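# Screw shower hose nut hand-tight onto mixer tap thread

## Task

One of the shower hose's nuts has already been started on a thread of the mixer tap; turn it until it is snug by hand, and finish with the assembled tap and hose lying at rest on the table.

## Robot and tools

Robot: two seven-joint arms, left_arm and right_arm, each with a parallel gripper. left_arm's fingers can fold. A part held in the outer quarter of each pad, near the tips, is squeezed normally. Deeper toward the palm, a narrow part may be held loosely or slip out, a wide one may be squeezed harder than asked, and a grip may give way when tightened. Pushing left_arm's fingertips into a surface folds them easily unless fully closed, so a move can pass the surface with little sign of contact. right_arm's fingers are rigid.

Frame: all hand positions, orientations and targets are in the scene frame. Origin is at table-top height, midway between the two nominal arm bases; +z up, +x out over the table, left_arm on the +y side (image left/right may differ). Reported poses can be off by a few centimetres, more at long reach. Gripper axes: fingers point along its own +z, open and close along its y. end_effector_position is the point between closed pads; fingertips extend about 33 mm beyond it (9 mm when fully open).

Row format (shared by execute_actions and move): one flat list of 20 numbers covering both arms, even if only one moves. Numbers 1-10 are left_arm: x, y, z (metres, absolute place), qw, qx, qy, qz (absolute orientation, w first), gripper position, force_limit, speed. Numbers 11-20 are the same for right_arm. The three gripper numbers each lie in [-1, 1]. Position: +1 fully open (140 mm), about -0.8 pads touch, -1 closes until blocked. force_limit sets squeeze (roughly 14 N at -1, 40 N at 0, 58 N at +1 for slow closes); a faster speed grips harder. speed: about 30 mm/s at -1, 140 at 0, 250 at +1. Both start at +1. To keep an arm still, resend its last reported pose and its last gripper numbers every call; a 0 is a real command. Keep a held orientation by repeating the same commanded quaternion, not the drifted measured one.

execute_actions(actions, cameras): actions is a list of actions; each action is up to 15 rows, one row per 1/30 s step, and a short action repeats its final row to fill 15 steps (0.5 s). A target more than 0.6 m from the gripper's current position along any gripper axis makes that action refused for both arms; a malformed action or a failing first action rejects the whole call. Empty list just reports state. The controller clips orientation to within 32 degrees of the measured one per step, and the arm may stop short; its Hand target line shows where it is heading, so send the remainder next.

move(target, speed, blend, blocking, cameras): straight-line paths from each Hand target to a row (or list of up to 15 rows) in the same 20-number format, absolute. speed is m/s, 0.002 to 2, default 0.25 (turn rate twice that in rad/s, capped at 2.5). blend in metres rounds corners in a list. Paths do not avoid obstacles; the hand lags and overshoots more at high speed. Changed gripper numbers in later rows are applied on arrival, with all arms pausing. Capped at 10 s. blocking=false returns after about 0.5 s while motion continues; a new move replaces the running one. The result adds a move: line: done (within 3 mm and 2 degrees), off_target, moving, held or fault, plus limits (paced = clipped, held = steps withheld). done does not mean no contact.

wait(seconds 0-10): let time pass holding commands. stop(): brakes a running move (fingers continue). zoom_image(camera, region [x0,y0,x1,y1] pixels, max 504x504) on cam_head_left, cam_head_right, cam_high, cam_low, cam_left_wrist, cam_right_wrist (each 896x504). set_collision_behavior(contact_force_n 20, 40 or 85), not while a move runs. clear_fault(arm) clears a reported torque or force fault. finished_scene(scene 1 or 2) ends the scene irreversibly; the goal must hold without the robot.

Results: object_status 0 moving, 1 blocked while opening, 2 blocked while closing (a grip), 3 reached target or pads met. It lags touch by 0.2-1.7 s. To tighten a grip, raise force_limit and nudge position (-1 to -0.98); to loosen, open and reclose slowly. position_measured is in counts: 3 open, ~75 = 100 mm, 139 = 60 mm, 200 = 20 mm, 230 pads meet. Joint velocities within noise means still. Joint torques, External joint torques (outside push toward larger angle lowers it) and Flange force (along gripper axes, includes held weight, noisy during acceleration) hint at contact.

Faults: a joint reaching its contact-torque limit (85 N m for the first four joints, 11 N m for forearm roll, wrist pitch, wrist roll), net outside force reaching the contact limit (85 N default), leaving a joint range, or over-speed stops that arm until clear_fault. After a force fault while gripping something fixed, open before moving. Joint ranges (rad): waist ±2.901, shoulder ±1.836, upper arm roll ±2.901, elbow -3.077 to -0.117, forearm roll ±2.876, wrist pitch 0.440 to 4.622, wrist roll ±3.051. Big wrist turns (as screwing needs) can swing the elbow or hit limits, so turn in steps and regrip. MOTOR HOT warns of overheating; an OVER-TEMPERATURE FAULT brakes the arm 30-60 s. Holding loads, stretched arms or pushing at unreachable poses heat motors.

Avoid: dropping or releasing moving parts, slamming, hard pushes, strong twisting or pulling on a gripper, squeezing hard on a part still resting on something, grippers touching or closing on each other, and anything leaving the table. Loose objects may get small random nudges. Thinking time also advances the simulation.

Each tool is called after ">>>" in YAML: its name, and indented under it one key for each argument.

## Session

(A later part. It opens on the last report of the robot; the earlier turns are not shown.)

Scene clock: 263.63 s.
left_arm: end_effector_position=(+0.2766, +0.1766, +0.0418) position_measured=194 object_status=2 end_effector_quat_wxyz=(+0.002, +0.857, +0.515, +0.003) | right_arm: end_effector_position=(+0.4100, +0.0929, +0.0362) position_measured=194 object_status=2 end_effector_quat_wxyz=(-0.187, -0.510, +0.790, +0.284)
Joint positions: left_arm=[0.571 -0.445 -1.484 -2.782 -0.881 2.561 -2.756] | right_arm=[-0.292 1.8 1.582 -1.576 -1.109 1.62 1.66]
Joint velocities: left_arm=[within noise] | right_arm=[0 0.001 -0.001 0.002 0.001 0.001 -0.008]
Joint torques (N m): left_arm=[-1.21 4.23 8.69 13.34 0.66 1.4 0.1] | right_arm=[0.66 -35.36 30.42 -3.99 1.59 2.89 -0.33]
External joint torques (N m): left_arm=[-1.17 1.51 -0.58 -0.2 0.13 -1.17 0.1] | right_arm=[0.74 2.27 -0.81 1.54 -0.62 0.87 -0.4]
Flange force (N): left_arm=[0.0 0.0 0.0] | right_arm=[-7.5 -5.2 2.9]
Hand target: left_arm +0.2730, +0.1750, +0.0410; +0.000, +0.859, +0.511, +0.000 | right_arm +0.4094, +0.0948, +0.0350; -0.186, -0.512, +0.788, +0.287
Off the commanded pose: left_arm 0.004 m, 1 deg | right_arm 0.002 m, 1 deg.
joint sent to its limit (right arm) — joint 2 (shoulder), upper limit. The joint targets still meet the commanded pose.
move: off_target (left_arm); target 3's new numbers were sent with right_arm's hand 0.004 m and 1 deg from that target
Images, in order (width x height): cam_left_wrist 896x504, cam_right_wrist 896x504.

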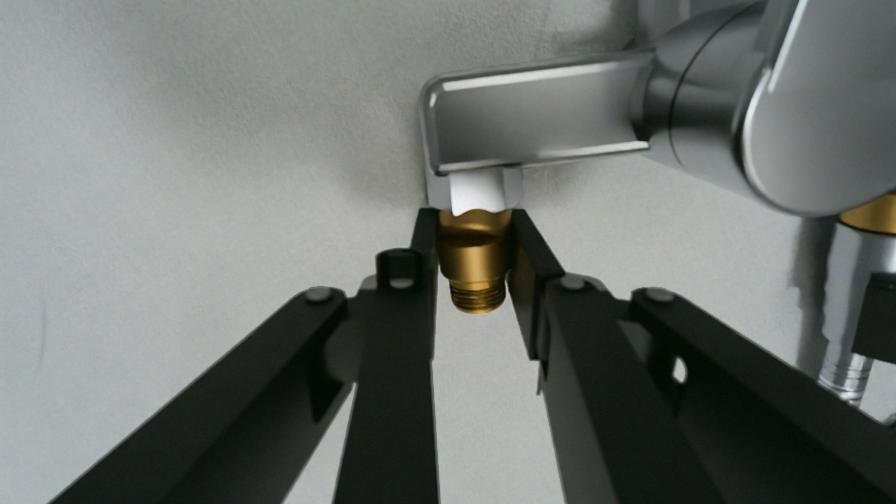

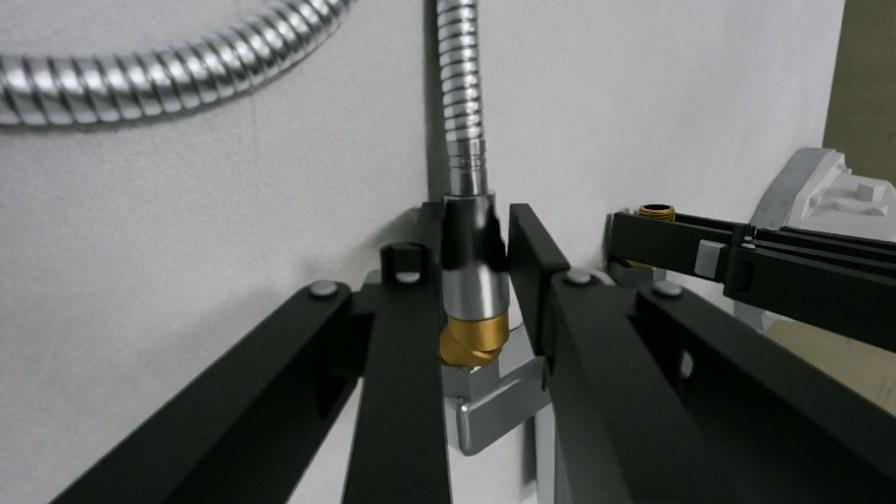

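>>> move:
  target:
    - [0.273,0.175,0.041,0,0.859,0.511,0,-0.98,1,-1,0.4094,0.0948,0.035,0.1864,0.5123,-0.7887,-0.2869,-0.25,1,0]
    - [0.273,0.175,0.041,0,0.859,0.511,0,-0.98,1,-1,0.4021,0.0974,0.043,0.0946,0.5368,-0.8264,-0.1457,-0.25,1,0]
    - [0.273,0.175,0.041,0,0.859,0.511,0,-0.98,1,-1,0.3935,0.1013,0.038,0,0.545,-0.839,0,-1,1,1]
    - [0.273,0.175,0.041,0,0.859,0.511,0,-0.98,1,-1,0.4004,0.0982,0.0375,0.0946,0.5368,-0.8264,-0.1457,-1,1,1]
    - [0.273,0.175,0.041,0,0.859,0.511,0,-0.98,1,-1,0.4064,0.0955,0.0345,0.1864,0.5123,-0.7887,-0.2869,-1,1,1]
  speed: 0.6
  blend: [0,0.005,0,0.005,0]
  cameras: ["cam_right_wrist"]

>>> move:
  target:
    - [0.273,0.175,0.041,0,0.859,0.511,0,-0.98,1,-1,0.4064,0.0955,0.0345,0.1864,0.5123,-0.7887,-0.2869,-0.25,1,0]
    - [0.273,0.175,0.041,0,0.859,0.511,0,-0.98,1,-1,0.4021,0.0974,0.043,0.0946,0.5368,-0.8264,-0.1457,-0.25,1,0]
    - [0.273,0.175,0.041,0,0.859,0.511,0,-0.98,1,-1,0.3935,0.1013,0.038,0,0.545,-0.839,0,-1,1,1]
    - [0.273,0.175,0.041,0,0.859,0.511,0,-0.98,1,-1,0.4004,0.0982,0.0375,0.0946,0.5368,-0.8264,-0.1457,-1,1,1]
    - [0.273,0.175,0.041,0,0.859,0.511,0,-0.98,1,-1,0.4064,0.0955,0.0345,0.1864,0.5123,-0.7887,-0.2869,-1,1,1]
  speed: 0.6
  blend: [0,0.005,0,0.005,0]
  cameras: ["cam_right_wrist","cam_left_wrist"]

>>> zoom_image:
  camera: "cam_right_wrist"
  region: [400, 160, 580, 400]

Scene clock: 271.07 s.
left_arm: end_effector_position=(+0.2764, +0.1773, +0.0416) position_measured=194 object_status=2 end_effector_quat_wxyz=(+0.002, +0.857, +0.515, +0.003) | right_arm: end_effector_position=(+0.4118, +0.0933, +0.0384) position_measured=197 object_status=2 end_effector_quat_wxyz=(-0.183, -0.508, +0.792, +0.285)
Joint positions: left_arm=[0.571 -0.442 -1.482 -2.783 -0.877 2.563 -2.758] | right_arm=[-0.298 1.797 1.583 -1.584 -1.109 1.628 1.663]
Joint velocities: left_arm=[within noise] | right_arm=[0.001 0 -0.001 0 -0.001 -0.001 -0.004]
Joint torques (N m): left_arm=[-1.37 4.17 8.65 14.13 0.47 1.55 0.04] | right_arm=[2.65 -33.66 28.31 -4.97 1.62 2.58 -0.34]
External joint torques (N m): left_arm=[-1.34 1.55 -0.54 0.66 -0.06 -1.01 0.04] | right_arm=[2.64 3.82 -2.98 0.52 -0.57 0.53 -0.4]
Flange force (N): left_arm=[0.0 0.0 0.0] | right_arm=[-8.1 -5.0 7.5]
Hand target: left_arm +0.2730, +0.1750, +0.0410; +0.000, +0.859, +0.511, +0.000 | right_arm +0.4064, +0.0954, +0.0345; -0.186, -0.512, +0.788, +0.287
Off the commanded pose: left_arm 0.004 m, 1 deg | right_arm 0.007 m, 1 deg.
joint sent to its limit (right arm) — joint 2 (shoulder), upper limit. The joint targets still meet the commanded pose.
move: off_target (left_arm, right_arm)
Images, in order (width x height): cam_right_wrist 896x504.

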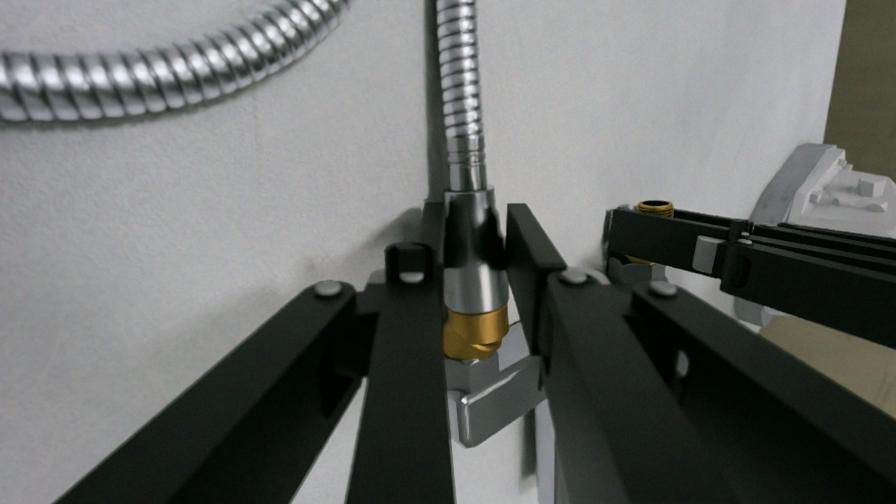

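Scene clock: 276.67 s.
left_arm: end_effector_position=(+0.2764, +0.1776, +0.0415) position_measured=194 object_status=2 end_effector_quat_wxyz=(+0.001, +0.857, +0.515, +0.003) | right_arm: end_effector_position=(+0.4120, +0.0934, +0.0387) position_measured=197 object_status=2 end_effector_quat_wxyz=(-0.183, -0.509, +0.791, +0.285)
Joint positions: left_arm=[0.57 -0.439 -1.48 -2.784 -0.873 2.565 -2.761] | right_arm=[-0.298 1.797 1.583 -1.584 -1.109 1.628 1.662]
Joint velocities: left_arm=[within noise] | right_arm=[0 0 0.001 -0.001 0 -0.001 -0.006]
Joint torques (N m): left_arm=[-1.44 4.21 8.51 14.27 0.43 1.54 0.03] | right_arm=[2.71 -33.56 28.11 -5 1.61 2.56 -0.16]
External joint torques (N m): left_arm=[-1.44 1.63 -0.64 0.74 -0.09 -1.02 0.03] | right_arm=[2.86 4 -3.24 0.42 -0.58 0.51 -0.22]
Flange force (N): left_arm=[0.0 0.0 0.0] | right_arm=[-8.0 -4.7 8.1]
Hand target: left_arm +0.2730, +0.1750, +0.0410; +0.000, +0.859, +0.511, +0.000 | right_arm +0.4064, +0.0954, +0.0345; -0.186, -0.512, +0.788, +0.287
Off the commanded pose: left_arm 0.004 m, 1 deg | right_arm 0.007 m, 1 deg.
joint sent to its limit (right arm) — joint 2 (shoulder), upper limit. The joint targets still meet the commanded pose.
move: off_target (left_arm, right_arm)
Images, in order (width x height): cam_left_wrist 896x504, cam_right_wrist 896x504.

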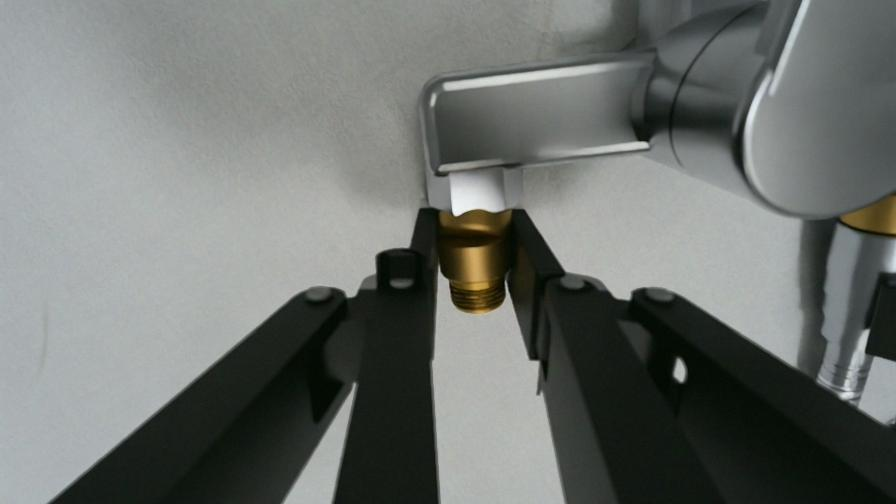

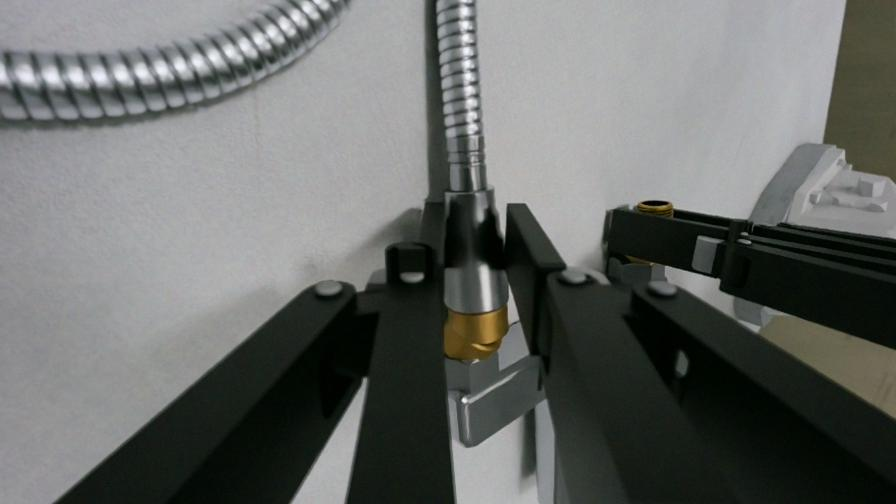

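Scaled by 2.100 from the camera's 896x504 image, which has a finer 1280x720 frame.

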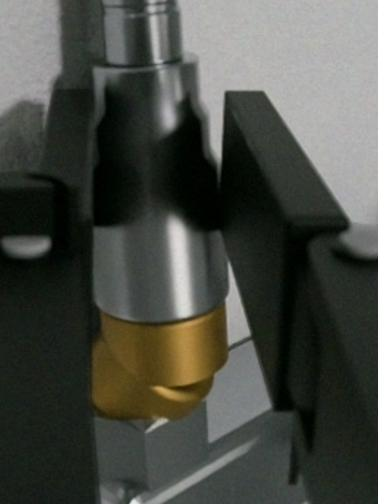

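>>> move:
  target: [0.273,0.175,0.041,0,0.859,0.511,0,-0.98,1,-1,0.4106,0.094,0.0399,0.1684,0.5183,-0.798,-0.2593,-1,1,1]
  cameras: []

>>> move:
  target: [0.273,0.175,0.041,0,0.859,0.511,0,-0.98,1,-1,0.4133,0.0928,0.0375,0.2042,0.5053,-0.7779,-0.3143,-1,1,1]
  cameras: []

>>> move:
  target: [0.273,0.175,0.041,0,0.859,0.511,0,-0.98,1,-1,0.4106,0.094,0.0399,0.1684,0.5183,-0.798,-0.2593,-1,1,1]
  cameras: []

>>> move:
  target: [0.273,0.175,0.041,0,0.859,0.511,0,-0.98,1,-1,0.4133,0.0928,0.0375,0.2042,0.5053,-0.7779,-0.3143,-1,1,1]
  cameras: ["cam_right_wrist","cam_left_wrist"]

Scene clock: 279.67 s.
left_arm: end_effector_position=(+0.2742, +0.1781, +0.0406) position_measured=194 object_status=2 end_effector_quat_wxyz=(+0.000, +0.857, +0.515, +0.001) | right_arm: end_effector_position=(+0.4145, +0.0934, +0.0456) position_measured=236 object_status=3 end_effector_quat_wxyz=(-0.165, -0.518, +0.797, +0.263)
Joint positions: left_arm=[0.569 -0.438 -1.481 -2.786 -0.873 2.562 -2.761] | right_arm=[-0.3 1.757 1.581 -1.619 -1.13 1.641 1.683]
Joint velocities: left_arm=[within noise] | right_arm=[-0.001 -0.001 -0.001 0 0 0.001 0.004]
Joint torques (N m): left_arm=[-1.24 3.42 8.92 14.94 0.43 2 0.1] | right_arm=[2.1 -34.11 27.35 -5.08 1.37 2.4 0.16]
External joint torques (N m): left_arm=[-1.24 0.88 -0.18 1.52 -0.09 -0.55 0.1] | right_arm=[2.08 2.91 -4.33 -0.48 -0.73 0.23 0.1]
Flange force (N): left_arm=[0.0 0.0 0.0] | right_arm=[-1.7 -2.1 9.5]
Hand target: left_arm +0.2730, +0.1750, +0.0410; +0.000, +0.859, +0.511, +0.000 | right_arm +0.4106, +0.0939, +0.0400; -0.168, -0.518, +0.798, +0.259
Off the commanded pose: left_arm 0.003 m, 0 deg | right_arm 0.007 m, 1 deg.
move: off_target (right_arm)
No camera images: "cameras" was empty.

Scene clock: 281.13 s.
left_arm: end_effector_position=(+0.2742, +0.1780, +0.0406) position_measured=194 object_status=2 end_effector_quat_wxyz=(+0.000, +0.857, +0.515, +0.001) | right_arm: end_effector_position=(+0.4197, +0.0927, +0.0408) position_measured=236 object_status=3 end_effector_quat_wxyz=(-0.198, -0.501, +0.782, +0.314)
Joint positions: left_arm=[0.569 -0.438 -1.481 -2.785 -0.873 2.562 -2.762] | right_arm=[-0.286 1.799 1.577 -1.514 -1.039 1.618 1.604]
Joint velocities: left_arm=[within noise] | right_arm=[0.001 -0.001 0 0 0 0 -0.007]
Joint torques (N m): left_arm=[-1.16 3.46 8.99 15.35 0.44 2.26 0.11] | right_arm=[1.82 -35.92 28.24 -5.47 2.46 1.48 -0.2]
External joint torques (N m): left_arm=[-1.14 0.91 -0.12 1.78 -0.09 -0.3 0.11] | right_arm=[1.82 3.06 -2.72 -0.01 0.15 -0.37 -0.27]
Flange force (N): left_arm=[0.0 0.0 0.0] | right_arm=[-3.9 -3.8 4.7]
Hand target: left_arm +0.2730, +0.1750, +0.0410; +0.000, +0.859, +0.511, +0.000 | right_arm +0.4133, +0.0928, +0.0375; -0.204, -0.505, +0.778, +0.314
Off the commanded pose: left_arm 0.003 m, 1 deg | right_arm 0.007 m, 1 deg.
joint sent to its limit (right arm) — joint 2 (shoulder), upper limit. The joint targets still meet the commanded pose.
move: off_target (right_arm)
No camera images: "cameras" was empty.

Scene clock: 282.53 s.
left_arm: end_effector_position=(+0.2727, +0.1776, +0.0403) position_measured=194 object_status=2 end_effector_quat_wxyz=(-0.001, +0.858, +0.514, +0.000) | right_arm: end_effector_position=(+0.4150, +0.0926, +0.0440) position_measured=236 object_status=3 end_effector_quat_wxyz=(-0.166, -0.519, +0.797, +0.261)
Joint positions: left_arm=[0.568 -0.438 -1.482 -2.785 -0.873 2.558 -2.762] | right_arm=[-0.299 1.726 1.556 -1.621 -1.103 1.663 1.674]
Joint velocities: left_arm=[within noise] | right_arm=[-0.001 0.001 0 0 0 0 0.007]
Joint torques (N m): left_arm=[-0.28 3.08 9.28 14.83 0.37 2.49 0.13] | right_arm=[2.39 -34.1 28.29 -4.92 1.84 2.62 0.15]
External joint torques (N m): left_arm=[-0.26 0.48 0.18 1.31 -0.15 -0.05 0.13] | right_arm=[2.37 2.95 -3.51 -1.17 -0.21 0.46 0.09]
Flange force (N): left_arm=[0.0 0.0 0.0] | right_arm=[-0.7 -0.4 9.1]
Hand target: left_arm +0.2730, +0.1750, +0.0410; +0.000, +0.859, +0.511, +0.000 | right_arm +0.4106, +0.0940, +0.0399; -0.168, -0.518, +0.798, +0.259
Off the commanded pose: left_arm 0.003 m, 0 deg | right_arm 0.006 m, 0 deg.
move: off_target (right_arm)
No camera images: "cameras" was empty.

Scene clock: 283.93 s.
left_arm: end_effector_position=(+0.2727, +0.1775, +0.0403) position_measured=194 object_status=2 end_effector_quat_wxyz=(-0.001, +0.858, +0.514, +0.000) | right_arm: end_effector_position=(+0.4193, +0.0924, +0.0397) position_measured=236 object_status=3 end_effector_quat_wxyz=(-0.199, -0.501, +0.782, +0.313)
Joint positions: left_arm=[0.568 -0.438 -1.482 -2.785 -0.873 2.558 -2.762] | right_arm=[-0.286 1.798 1.573 -1.514 -1.037 1.62 1.604]
Joint velocities: left_arm=[within noise] | right_arm=[0.002 -0.001 -0.001 0.001 -0.001 -0.001 -0.006]
Joint torques (N m): left_arm=[-0.22 3.1 9.28 15.35 0.33 2.68 0.13] | right_arm=[1.83 -35.69 29.45 -5.53 2.39 1.38 -0.17]
External joint torques (N m): left_arm=[-0.26 0.54 0.13 1.91 -0.18 0.14 0.13] | right_arm=[2 3.32 -1.53 -0.2 0.1 -0.47 -0.24]
Flange force (N): left_arm=[0.0 0.0 0.0] | right_arm=[-4.3 -3.0 3.9]
Hand target: left_arm +0.2730, +0.1750, +0.0410; +0.000, +0.859, +0.511, +0.000 | right_arm +0.4133, +0.0928, +0.0375; -0.204, -0.505, +0.778, +0.314
Off the commanded pose: left_arm 0.003 m, 0 deg | right_arm 0.006 m, 1 deg.
move: off_target (right_arm)
Images, in order (width x height): cam_left_wrist 896x504, cam_right_wrist 896x504.

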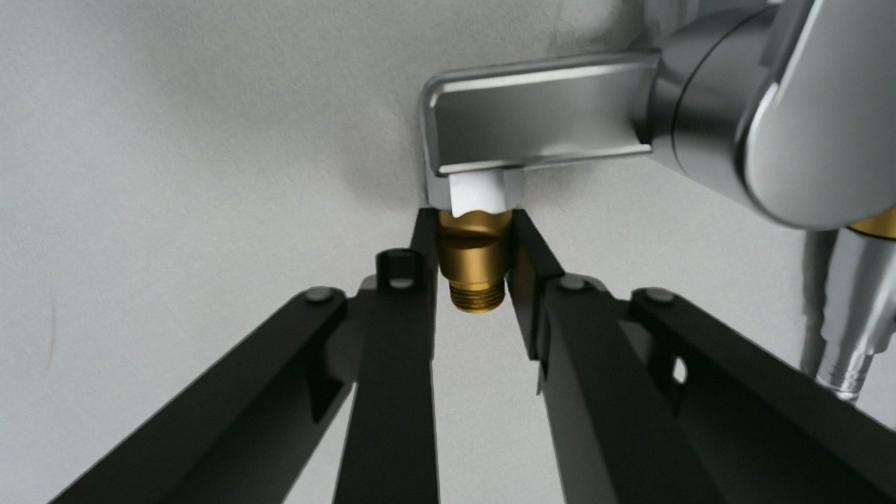

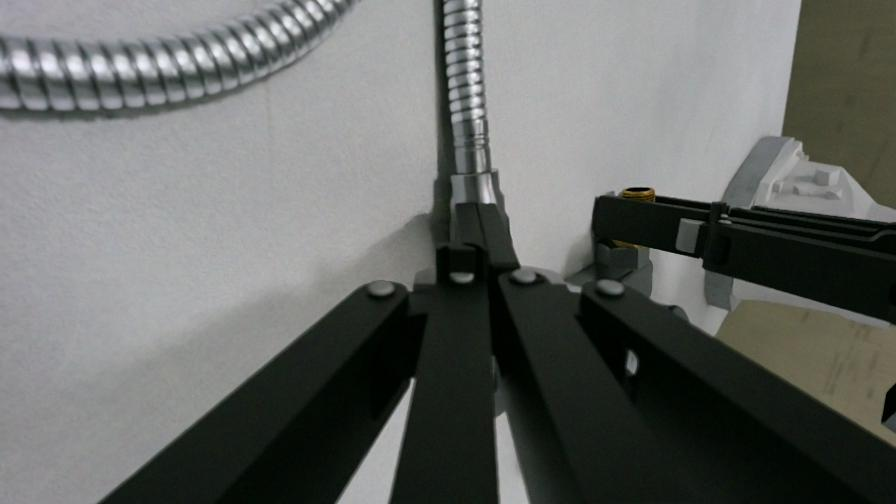

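>>> move:
  target:
    - [0.273,0.175,0.041,0,0.859,0.511,0,-0.98,1,-1,0.4193,0.0924,0.0397,0.1864,0.5123,-0.7887,-0.2869,-0.25,1,0]
    - [0.273,0.175,0.041,0,0.859,0.511,0,-0.98,1,-1,0.4061,0.0974,0.055,0.0946,0.5368,-0.8264,-0.1457,-0.25,1,0]
    - [0.273,0.175,0.041,0,0.859,0.511,0,-0.98,1,-1,0.395,0.1013,0.037,0,0.545,-0.839,0,-0.25,1,0]
  speed: 0.4

>>> zoom_image:
  camera: "cam_right_wrist"
  region: [400, 160, 580, 400]

>>> zoom_image:
  camera: "cam_low"
  region: [360, 210, 480, 290]

Scene clock: 288.80 s.
left_arm: end_effector_position=(+0.2726, +0.1775, +0.0403) position_measured=194 object_status=2 end_effector_quat_wxyz=(-0.001, +0.858, +0.514, +0.000) | right_arm: end_effector_position=(+0.3938, +0.1008, +0.0371) position_measured=160 object_status=3 end_effector_quat_wxyz=(-0.003, -0.547, +0.837, +0.001)
Joint positions: left_arm=[0.568 -0.438 -1.482 -2.785 -0.873 2.558 -2.762] | right_arm=[-0.169 1.368 1.444 -1.923 -1.416 1.757 2.106]
Joint velocities: left_arm=[within noise] | right_arm=[0 0 0.001 0 0.001 0 0.006]
Joint torques (N m): left_arm=[-0.18 3.04 9.24 14.69 0.42 2.59 0.14] | right_arm=[-0.27 -30.96 30.63 4.58 0.48 2.67 0.03]
External joint torques (N m): left_arm=[-0.17 0.42 0.11 1.12 -0.1 0.04 0.14] | right_arm=[-0.2 0.71 -0.86 0.04 -0.4 0.19 0.03]
Flange force (N): left_arm=[0.0 0.0 0.0] | right_arm=[0.0 -0.3 2.8]
Hand target: left_arm +0.2730, +0.1750, +0.0410; +0.000, +0.859, +0.511, +0.000 | right_arm +0.3950, +0.1013, +0.0370; +0.000, -0.545, +0.839, +0.000
Off the commanded pose: left_arm 0.003 m, 0 deg | right_arm 0.001 m, 0 deg.
move: done

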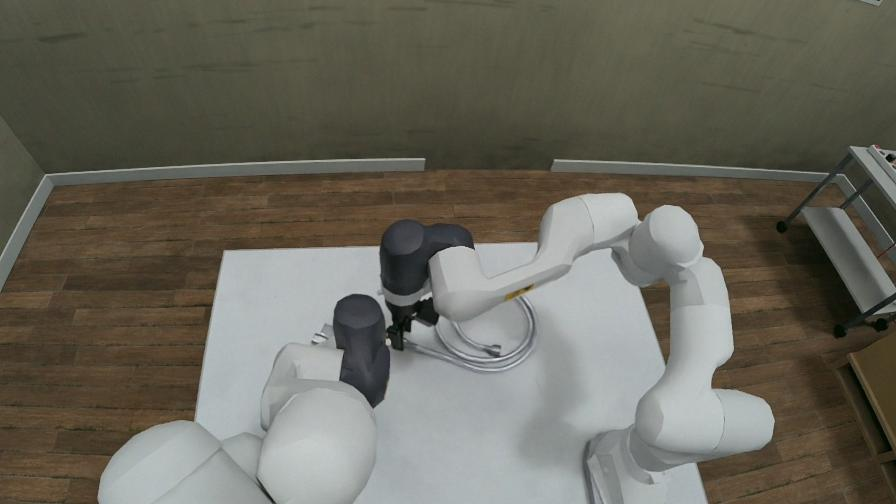

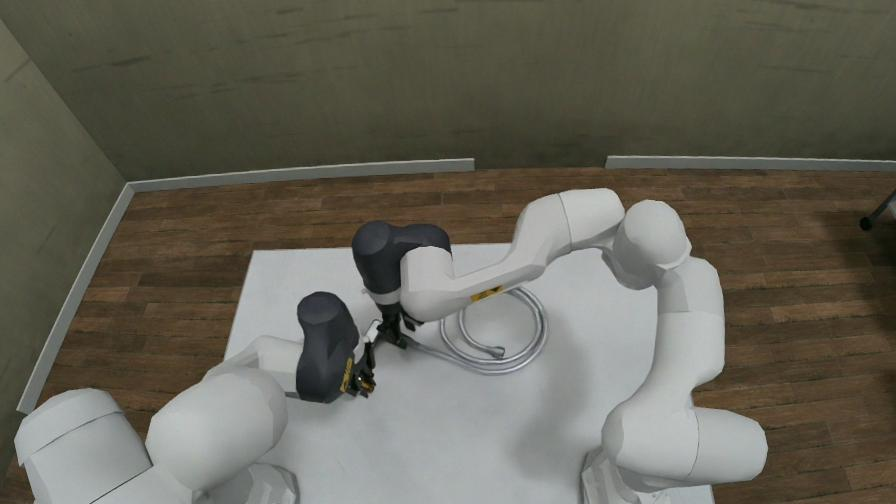

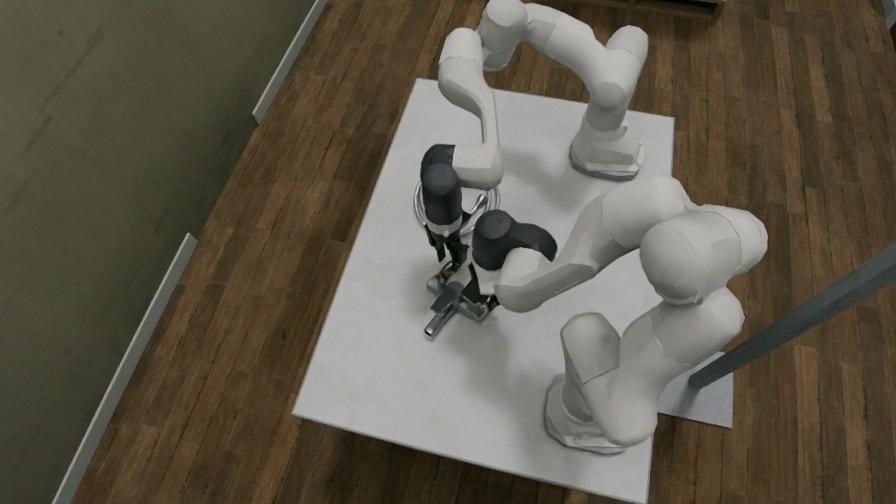

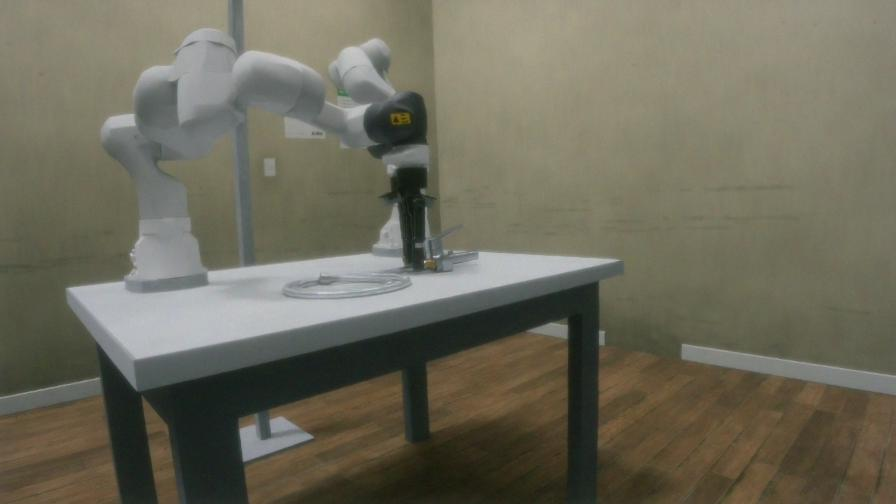

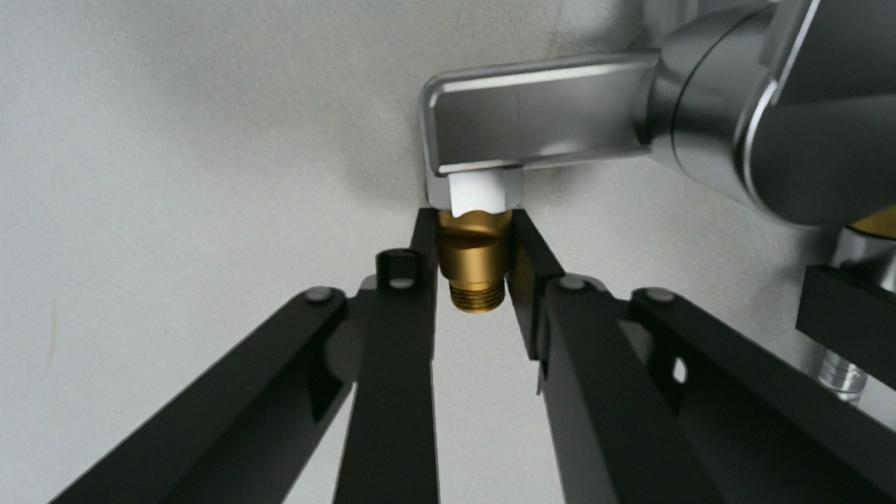

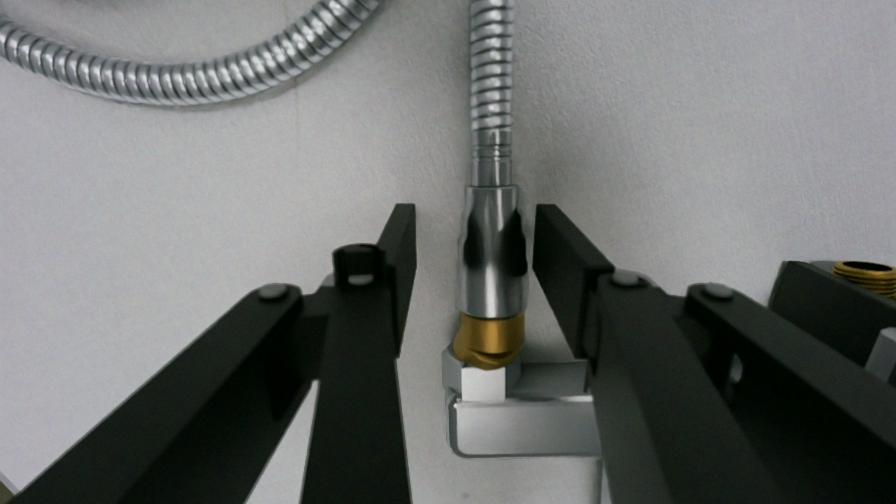

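Scaled by 2.100 from the camera's 896x504 image, which has a finer 1280x720 frame.

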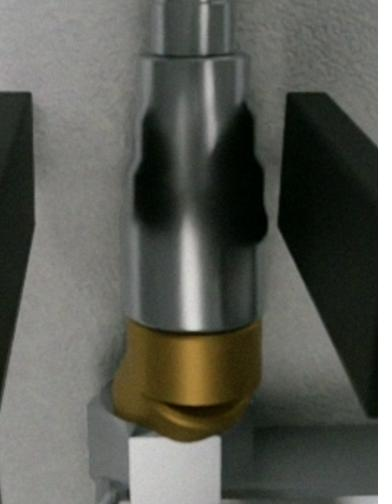

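Scaled by 4.200 from the camera's 896x504 image, which has a finer 1280x720 frame.

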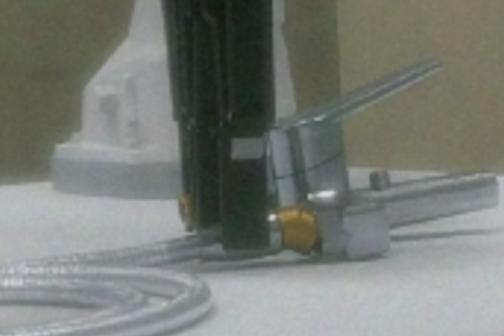

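>>> move:
  target:
    - [0.273,0.175,0.041,0,0.859,0.511,0,-0.98,1,-1,0.390,0.1035,0.035,0,0.545,-0.839,0,-1,1,-1]
    - [0.273,0.175,0.041,0,0.859,0.511,0,-0.98,1,-1,0.3968,0.1004,0.034,0.0946,0.5368,-0.8264,-0.1457,-1,1,-1]
    - [0.273,0.175,0.041,0,0.859,0.511,0,-0.98,1,-1,0.4028,0.0978,0.031,0.1864,0.5123,-0.7887,-0.2869,-1,1,-1]
  speed: [0.1,0.4,0.4]
  blend: [0,0.005,0]
  cameras: ["cam_right_wrist","cam_left_wrist","cam_low"]

>>> zoom_image:
  camera: "cam_low"
  region: [360, 210, 480, 290]

Scene clock: 291.87 s.
left_arm: end_effector_position=(+0.2752, +0.1764, +0.0414) position_measured=194 object_status=2 end_effector_quat_wxyz=(+0.001, +0.858, +0.514, +0.002) | right_arm: end_effector_position=(+0.4045, +0.0972, +0.0296) position_measured=192 object_status=2 end_effector_quat_wxyz=(-0.186, -0.506, +0.793, +0.284)
Joint positions: left_arm=[0.568 -0.437 -1.48 -2.783 -0.872 2.564 -2.762] | right_arm=[-0.292 1.791 1.557 -1.591 -1.101 1.653 1.669]
Joint velocities: left_arm=[within noise] | right_arm=[0.001 0 0 -0.001 0 0 -0.008]
Joint torques (N m): left_arm=[-0.42 3.43 8.68 13.55 0.66 1.98 0.08] | right_arm=[-0.01 -35.62 32.83 -4.9 3.02 1.89 -0.55]
External joint torques (N m): left_arm=[-0.45 0.86 -0.47 0.01 0.14 -0.58 0.08] | right_arm=[0.08 1.58 1.51 0.31 0.87 -0.15 -0.61]
Flange force (N): left_arm=[0.0 0.0 0.0] | right_arm=[-2.8 -1.6 -1.9]
Hand target: left_arm +0.2730, +0.1750, +0.0410; +0.000, +0.859, +0.511, +0.000 | right_arm +0.4028, +0.0978, +0.0310; -0.186, -0.512, +0.788, +0.287
Off the commanded pose: left_arm 0.003 m, 0 deg | right_arm 0.002 m, 1 deg.
move: done
Images, in order (width x height): cam_low 896x504, cam_left_wrist 896x504, cam_right_wrist 896x504.

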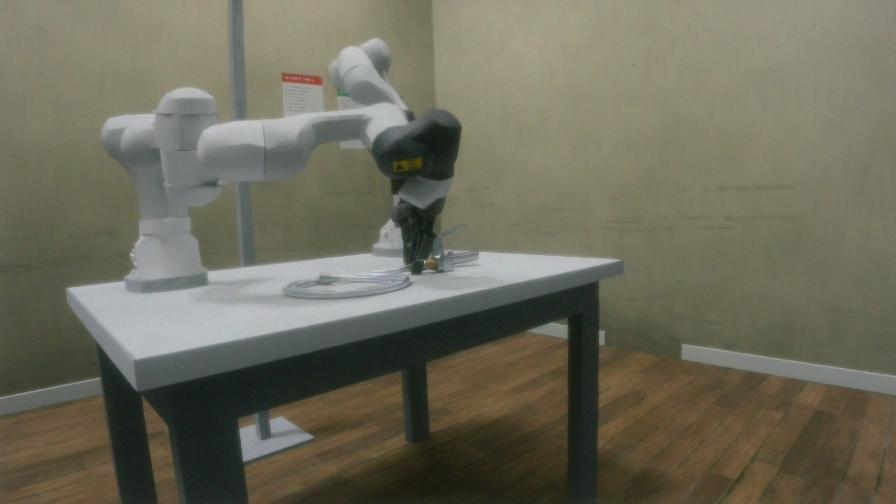

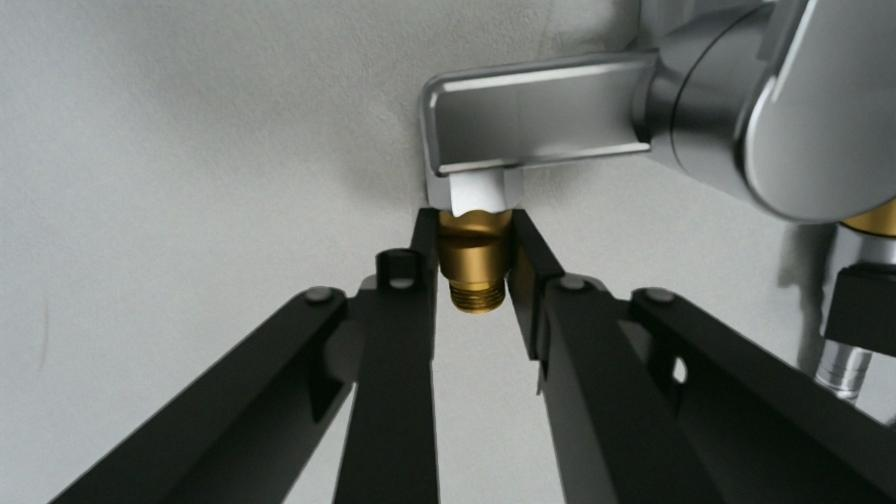

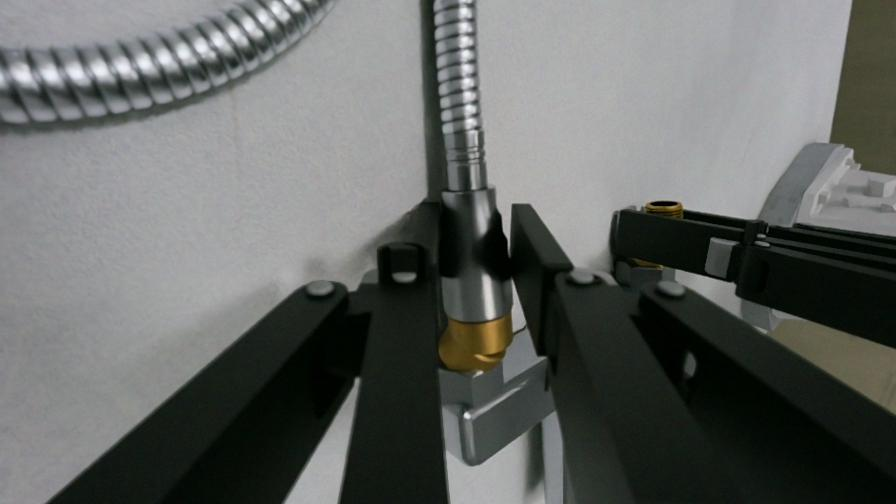

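Scaled by 4.200 from the camera's 896x504 image, which has a finer 1280x720 frame.

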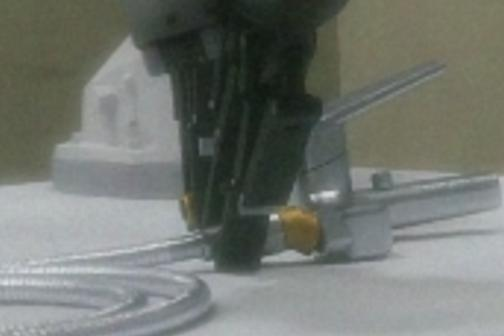

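>>> move:
  target: [0.273,0.175,0.041,0,0.859,0.511,0,-0.98,1,-1,0.4000,0.0990,0.0326,0.1409,0.527,-0.8112,-0.2168,-1,1,-1]
  cameras: []

>>> move:
  target: [0.273,0.175,0.041,0,0.859,0.511,0,-0.98,1,-1,0.4028,0.0978,0.031,0.1864,0.5123,-0.7887,-0.2869,-1,1,-1]
  cameras: ["cam_right_wrist"]

Scene clock: 293.57 s.
left_arm: end_effector_position=(+0.2728, +0.1757, +0.0407) position_measured=194 object_status=2 end_effector_quat_wxyz=(+0.000, +0.858, +0.513, +0.000) | right_arm: end_effector_position=(+0.3987, +0.0972, +0.0334) position_measured=192 object_status=2 end_effector_quat_wxyz=(-0.144, -0.529, +0.807, +0.218)
Joint positions: left_arm=[0.566 -0.435 -1.482 -2.783 -0.872 2.56 -2.762] | right_arm=[-0.295 1.702 1.537 -1.707 -1.185 1.694 1.756]
Joint velocities: left_arm=[within noise] | right_arm=[0.001 -0.001 -0.001 -0.002 0.001 0.001 0.004]
Joint torques (N m): left_arm=[-0.28 2.91 9.17 14.53 0.55 2.13 0.14] | right_arm=[0.95 -34.43 31.43 -3.42 0.98 3.24 0.26]
External joint torques (N m): left_arm=[-0.26 0.34 0.11 1.05 0.03 -0.41 0.14] | right_arm=[0.91 0.71 -0.61 -0.18 -0.87 0.9 0.21]
Flange force (N): left_arm=[0.0 0.0 0.0] | right_arm=[-1.3 0.5 4.0]
Hand target: left_arm +0.2730, +0.1750, +0.0410; +0.000, +0.859, +0.511, +0.000 | right_arm +0.4000, +0.0990, +0.0326; -0.141, -0.526, +0.810, +0.217
Off the commanded pose: left_arm 0.001 m, 0 deg | right_arm 0.002 m, 1 deg.
move: done
No camera images: "cameras" was empty.

Scene clock: 294.83 s.
left_arm: end_effector_position=(+0.2731, +0.1756, +0.0409) position_measured=194 object_status=2 end_effector_quat_wxyz=(+0.000, +0.858, +0.513, +0.000) | right_arm: end_effector_position=(+0.4015, +0.0957, +0.0295) position_measured=192 object_status=2 end_effector_quat_wxyz=(-0.188, -0.512, +0.789, +0.282)
Joint positions: left_arm=[0.566 -0.435 -1.481 -2.783 -0.872 2.56 -2.762] | right_arm=[-0.291 1.797 1.563 -1.593 -1.108 1.64 1.663]
Joint velocities: within noise
Joint torques (N m): left_arm=[0.38 2.84 8.89 13.41 0.52 2.56 0.12] | right_arm=[-0.69 -35 32.82 -3.62 2.72 2.94 -0.12]
External joint torques (N m): left_arm=[0.41 0.28 -0.17 -0.14 0 0.02 0.12] | right_arm=[-0.52 2.21 1.43 1.75 0.55 0.9 -0.19]
Flange force (N): left_arm=[0.0 0.0 0.0] | right_arm=[-5.7 -3.6 -0.8]
Hand target: left_arm +0.2730, +0.1750, +0.0410; +0.000, +0.859, +0.511, +0.000 | right_arm +0.4028, +0.0978, +0.0310; -0.186, -0.512, +0.788, +0.287
Off the commanded pose: left_arm 0.001 m, 0 deg | right_arm 0.003 m, 1 deg.
move: done
Images, in order (width x height): cam_right_wrist 896x504.

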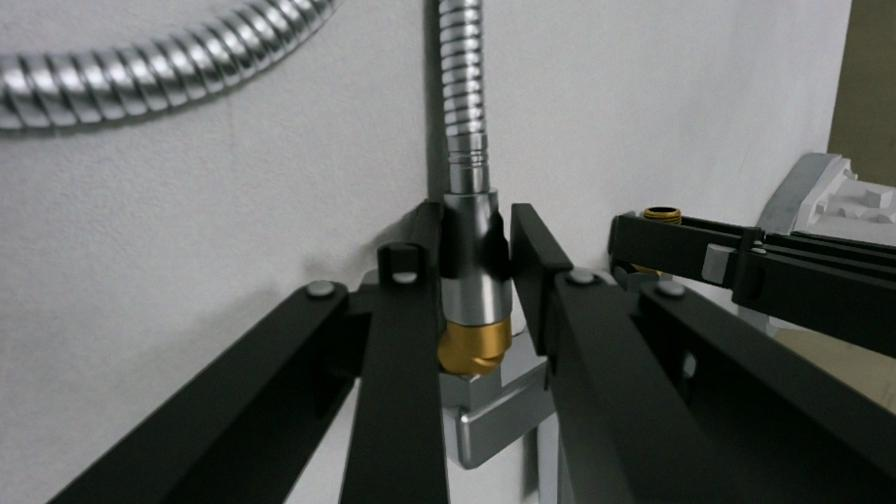

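>>> move:
  target:
    - [0.273,0.175,0.041,0,0.859,0.511,0,-0.98,1,-1,0.4028,0.0978,0.032,0.1864,0.5123,-0.7887,-0.2869,-0.43,1,0]
    - [0.273,0.175,0.041,0,0.859,0.511,0,-0.98,1,-1,0.3985,0.0996,0.042,0.0946,0.5368,-0.8264,-0.1457,-0.43,1,0]
    - [0.273,0.175,0.041,0,0.859,0.511,0,-0.98,1,-1,0.390,0.1035,0.035,0,0.545,-0.839,0,-1,1,0]
    - [0.273,0.175,0.041,0,0.859,0.511,0,-0.98,1,-1,0.3968,0.1004,0.034,0.0946,0.5368,-0.8264,-0.1457,-1,1,0]
    - [0.273,0.175,0.041,0,0.859,0.511,0,-0.98,1,-1,0.4028,0.0978,0.031,0.1864,0.5123,-0.7887,-0.2869,-1,1,0]
  speed: 0.6
  blend: [0,0.005,0,0.005,0]
  cameras: ["cam_right_wrist"]

>>> move:
  target:
    - [0.273,0.175,0.041,0,0.859,0.511,0,-0.98,1,-1,0.4028,0.0978,0.032,0.1864,0.5123,-0.7887,-0.2869,-0.43,1,0]
    - [0.273,0.175,0.041,0,0.859,0.511,0,-0.98,1,-1,0.3985,0.0996,0.042,0.0946,0.5368,-0.8264,-0.1457,-0.43,1,0]
    - [0.273,0.175,0.041,0,0.859,0.511,0,-0.98,1,-1,0.390,0.1035,0.035,0,0.545,-0.839,0,-1,1,0]
    - [0.273,0.175,0.041,0,0.859,0.511,0,-0.98,1,-1,0.3968,0.1004,0.034,0.0946,0.5368,-0.8264,-0.1457,-1,1,0]
    - [0.273,0.175,0.041,0,0.859,0.511,0,-0.98,1,-1,0.4028,0.0978,0.031,0.1864,0.5123,-0.7887,-0.2869,-1,1,0]
  speed: 0.6
  blend: [0,0.005,0,0.005,0]
  cameras: ["cam_right_wrist","cam_left_wrist"]

>>> zoom_image:
  camera: "cam_right_wrist"
  region: [400, 160, 580, 400]

Scene clock: 301.63 s.
left_arm: end_effector_position=(+0.2755, +0.1755, +0.0417) position_measured=194 object_status=2 end_effector_quat_wxyz=(+0.002, +0.859, +0.512, +0.002) | right_arm: end_effector_position=(+0.4038, +0.0962, +0.0296) position_measured=193 object_status=2 end_effector_quat_wxyz=(-0.187, -0.507, +0.793, +0.281)
Joint positions: left_arm=[0.567 -0.436 -1.48 -2.782 -0.87 2.565 -2.761] | right_arm=[-0.292 1.801 1.566 -1.591 -1.114 1.641 1.676]
Joint velocities: left_arm=[within noise] | right_arm=[0 -0.001 0.001 0.001 0.001 -0.001 -0.004]
Joint torques (N m): left_arm=[-0.15 3.21 8.94 12.79 0.68 1.92 -0.02] | right_arm=[-0.2 -35.33 32.12 -4.37 2.67 2.52 -0.74]
External joint torques (N m): left_arm=[-0.18 0.69 -0.2 -0.83 0.16 -0.65 -0.02] | right_arm=[0.05 1.96 0.72 1.04 0.51 0.46 -0.8]
Flange force (N): left_arm=[0.0 0.0 0.0] | right_arm=[-5.0 -3.8 -0.3]
Hand target: left_arm +0.2730, +0.1750, +0.0410; +0.000, +0.859, +0.511, +0.000 | right_arm +0.4028, +0.0978, +0.0310; -0.186, -0.512, +0.788, +0.287
Off the commanded pose: left_arm 0.003 m, 0 deg | right_arm 0.002 m, 1 deg.
joint sent to its limit (right arm) — joint 2 (shoulder), upper limit. The joint targets still meet the commanded pose.
move: done
Images, in order (width x height): cam_right_wrist 896x504.

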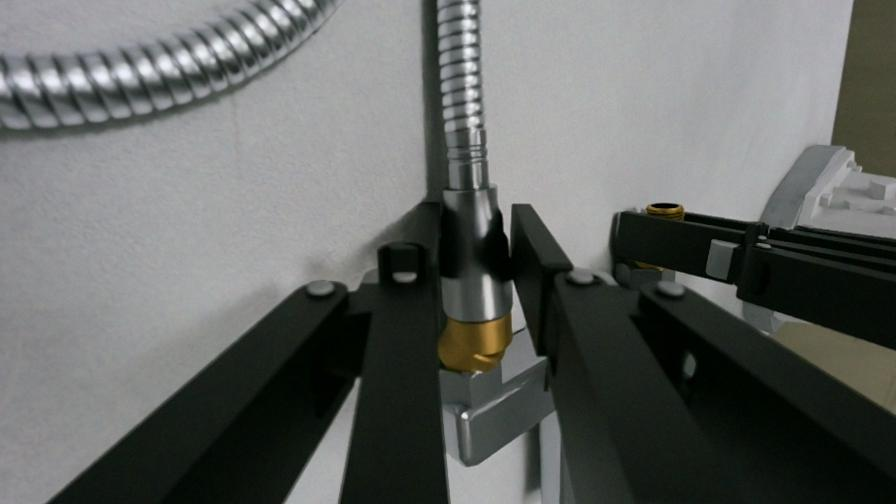

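Scene clock: 307.07 s.
left_arm: end_effector_position=(+0.2767, +0.1750, +0.0422) position_measured=194 object_status=2 end_effector_quat_wxyz=(+0.003, +0.858, +0.514, +0.003) | right_arm: end_effector_position=(+0.4035, +0.0965, +0.0295) position_measured=193 object_status=2 end_effector_quat_wxyz=(-0.188, -0.505, +0.794, +0.281)
Joint positions: left_arm=[0.567 -0.434 -1.479 -2.782 -0.869 2.569 -2.764] | right_arm=[-0.291 1.801 1.566 -1.591 -1.114 1.641 1.679]
Joint velocities: left_arm=[within noise] | right_arm=[-0.001 0 0.002 0 0.001 0 -0.008]
Joint torques (N m): left_arm=[-0.29 3.22 8.78 12.43 0.78 1.57 0.05] | right_arm=[-0.38 -35.53 32.21 -4.42 2.62 2.46 -0.8]
External joint torques (N m): left_arm=[-0.29 0.77 -0.29 -1.15 0.25 -0.99 0.05] | right_arm=[-0.28 1.76 0.8 1.1 0.45 0.41 -0.86]
Flange force (N): left_arm=[0.0 0.0 0.0] | right_arm=[-4.3 -3.9 -0.7]
Hand target: left_arm +0.2730, +0.1750, +0.0410; +0.000, +0.859, +0.511, +0.000 | right_arm +0.4028, +0.0978, +0.0310; -0.186, -0.512, +0.788, +0.287
Off the commanded pose: left_arm 0.004 m, 1 deg | right_arm 0.002 m, 1 deg.
joint sent to its limit (right arm) — joint 2 (shoulder), upper limit. The joint targets still meet the commanded pose.
move: off_target (left_arm)
Images, in order (width x height): cam_left_wrist 896x504, cam_right_wrist 896x504.

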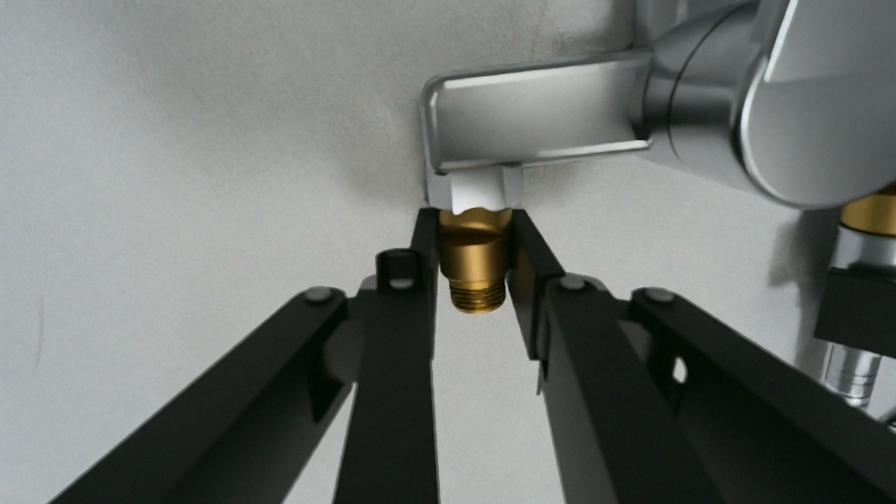

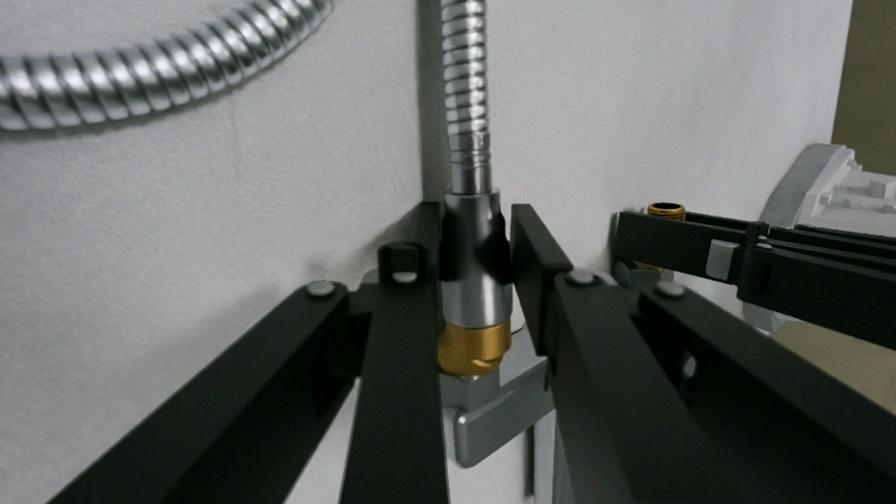

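Scaled by 2.100 from the camera's 896x504 image, which has a finer 1280x720 frame.

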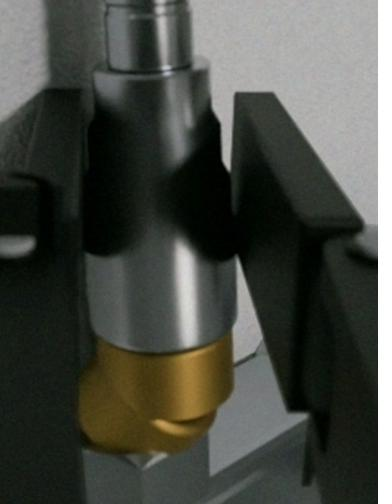

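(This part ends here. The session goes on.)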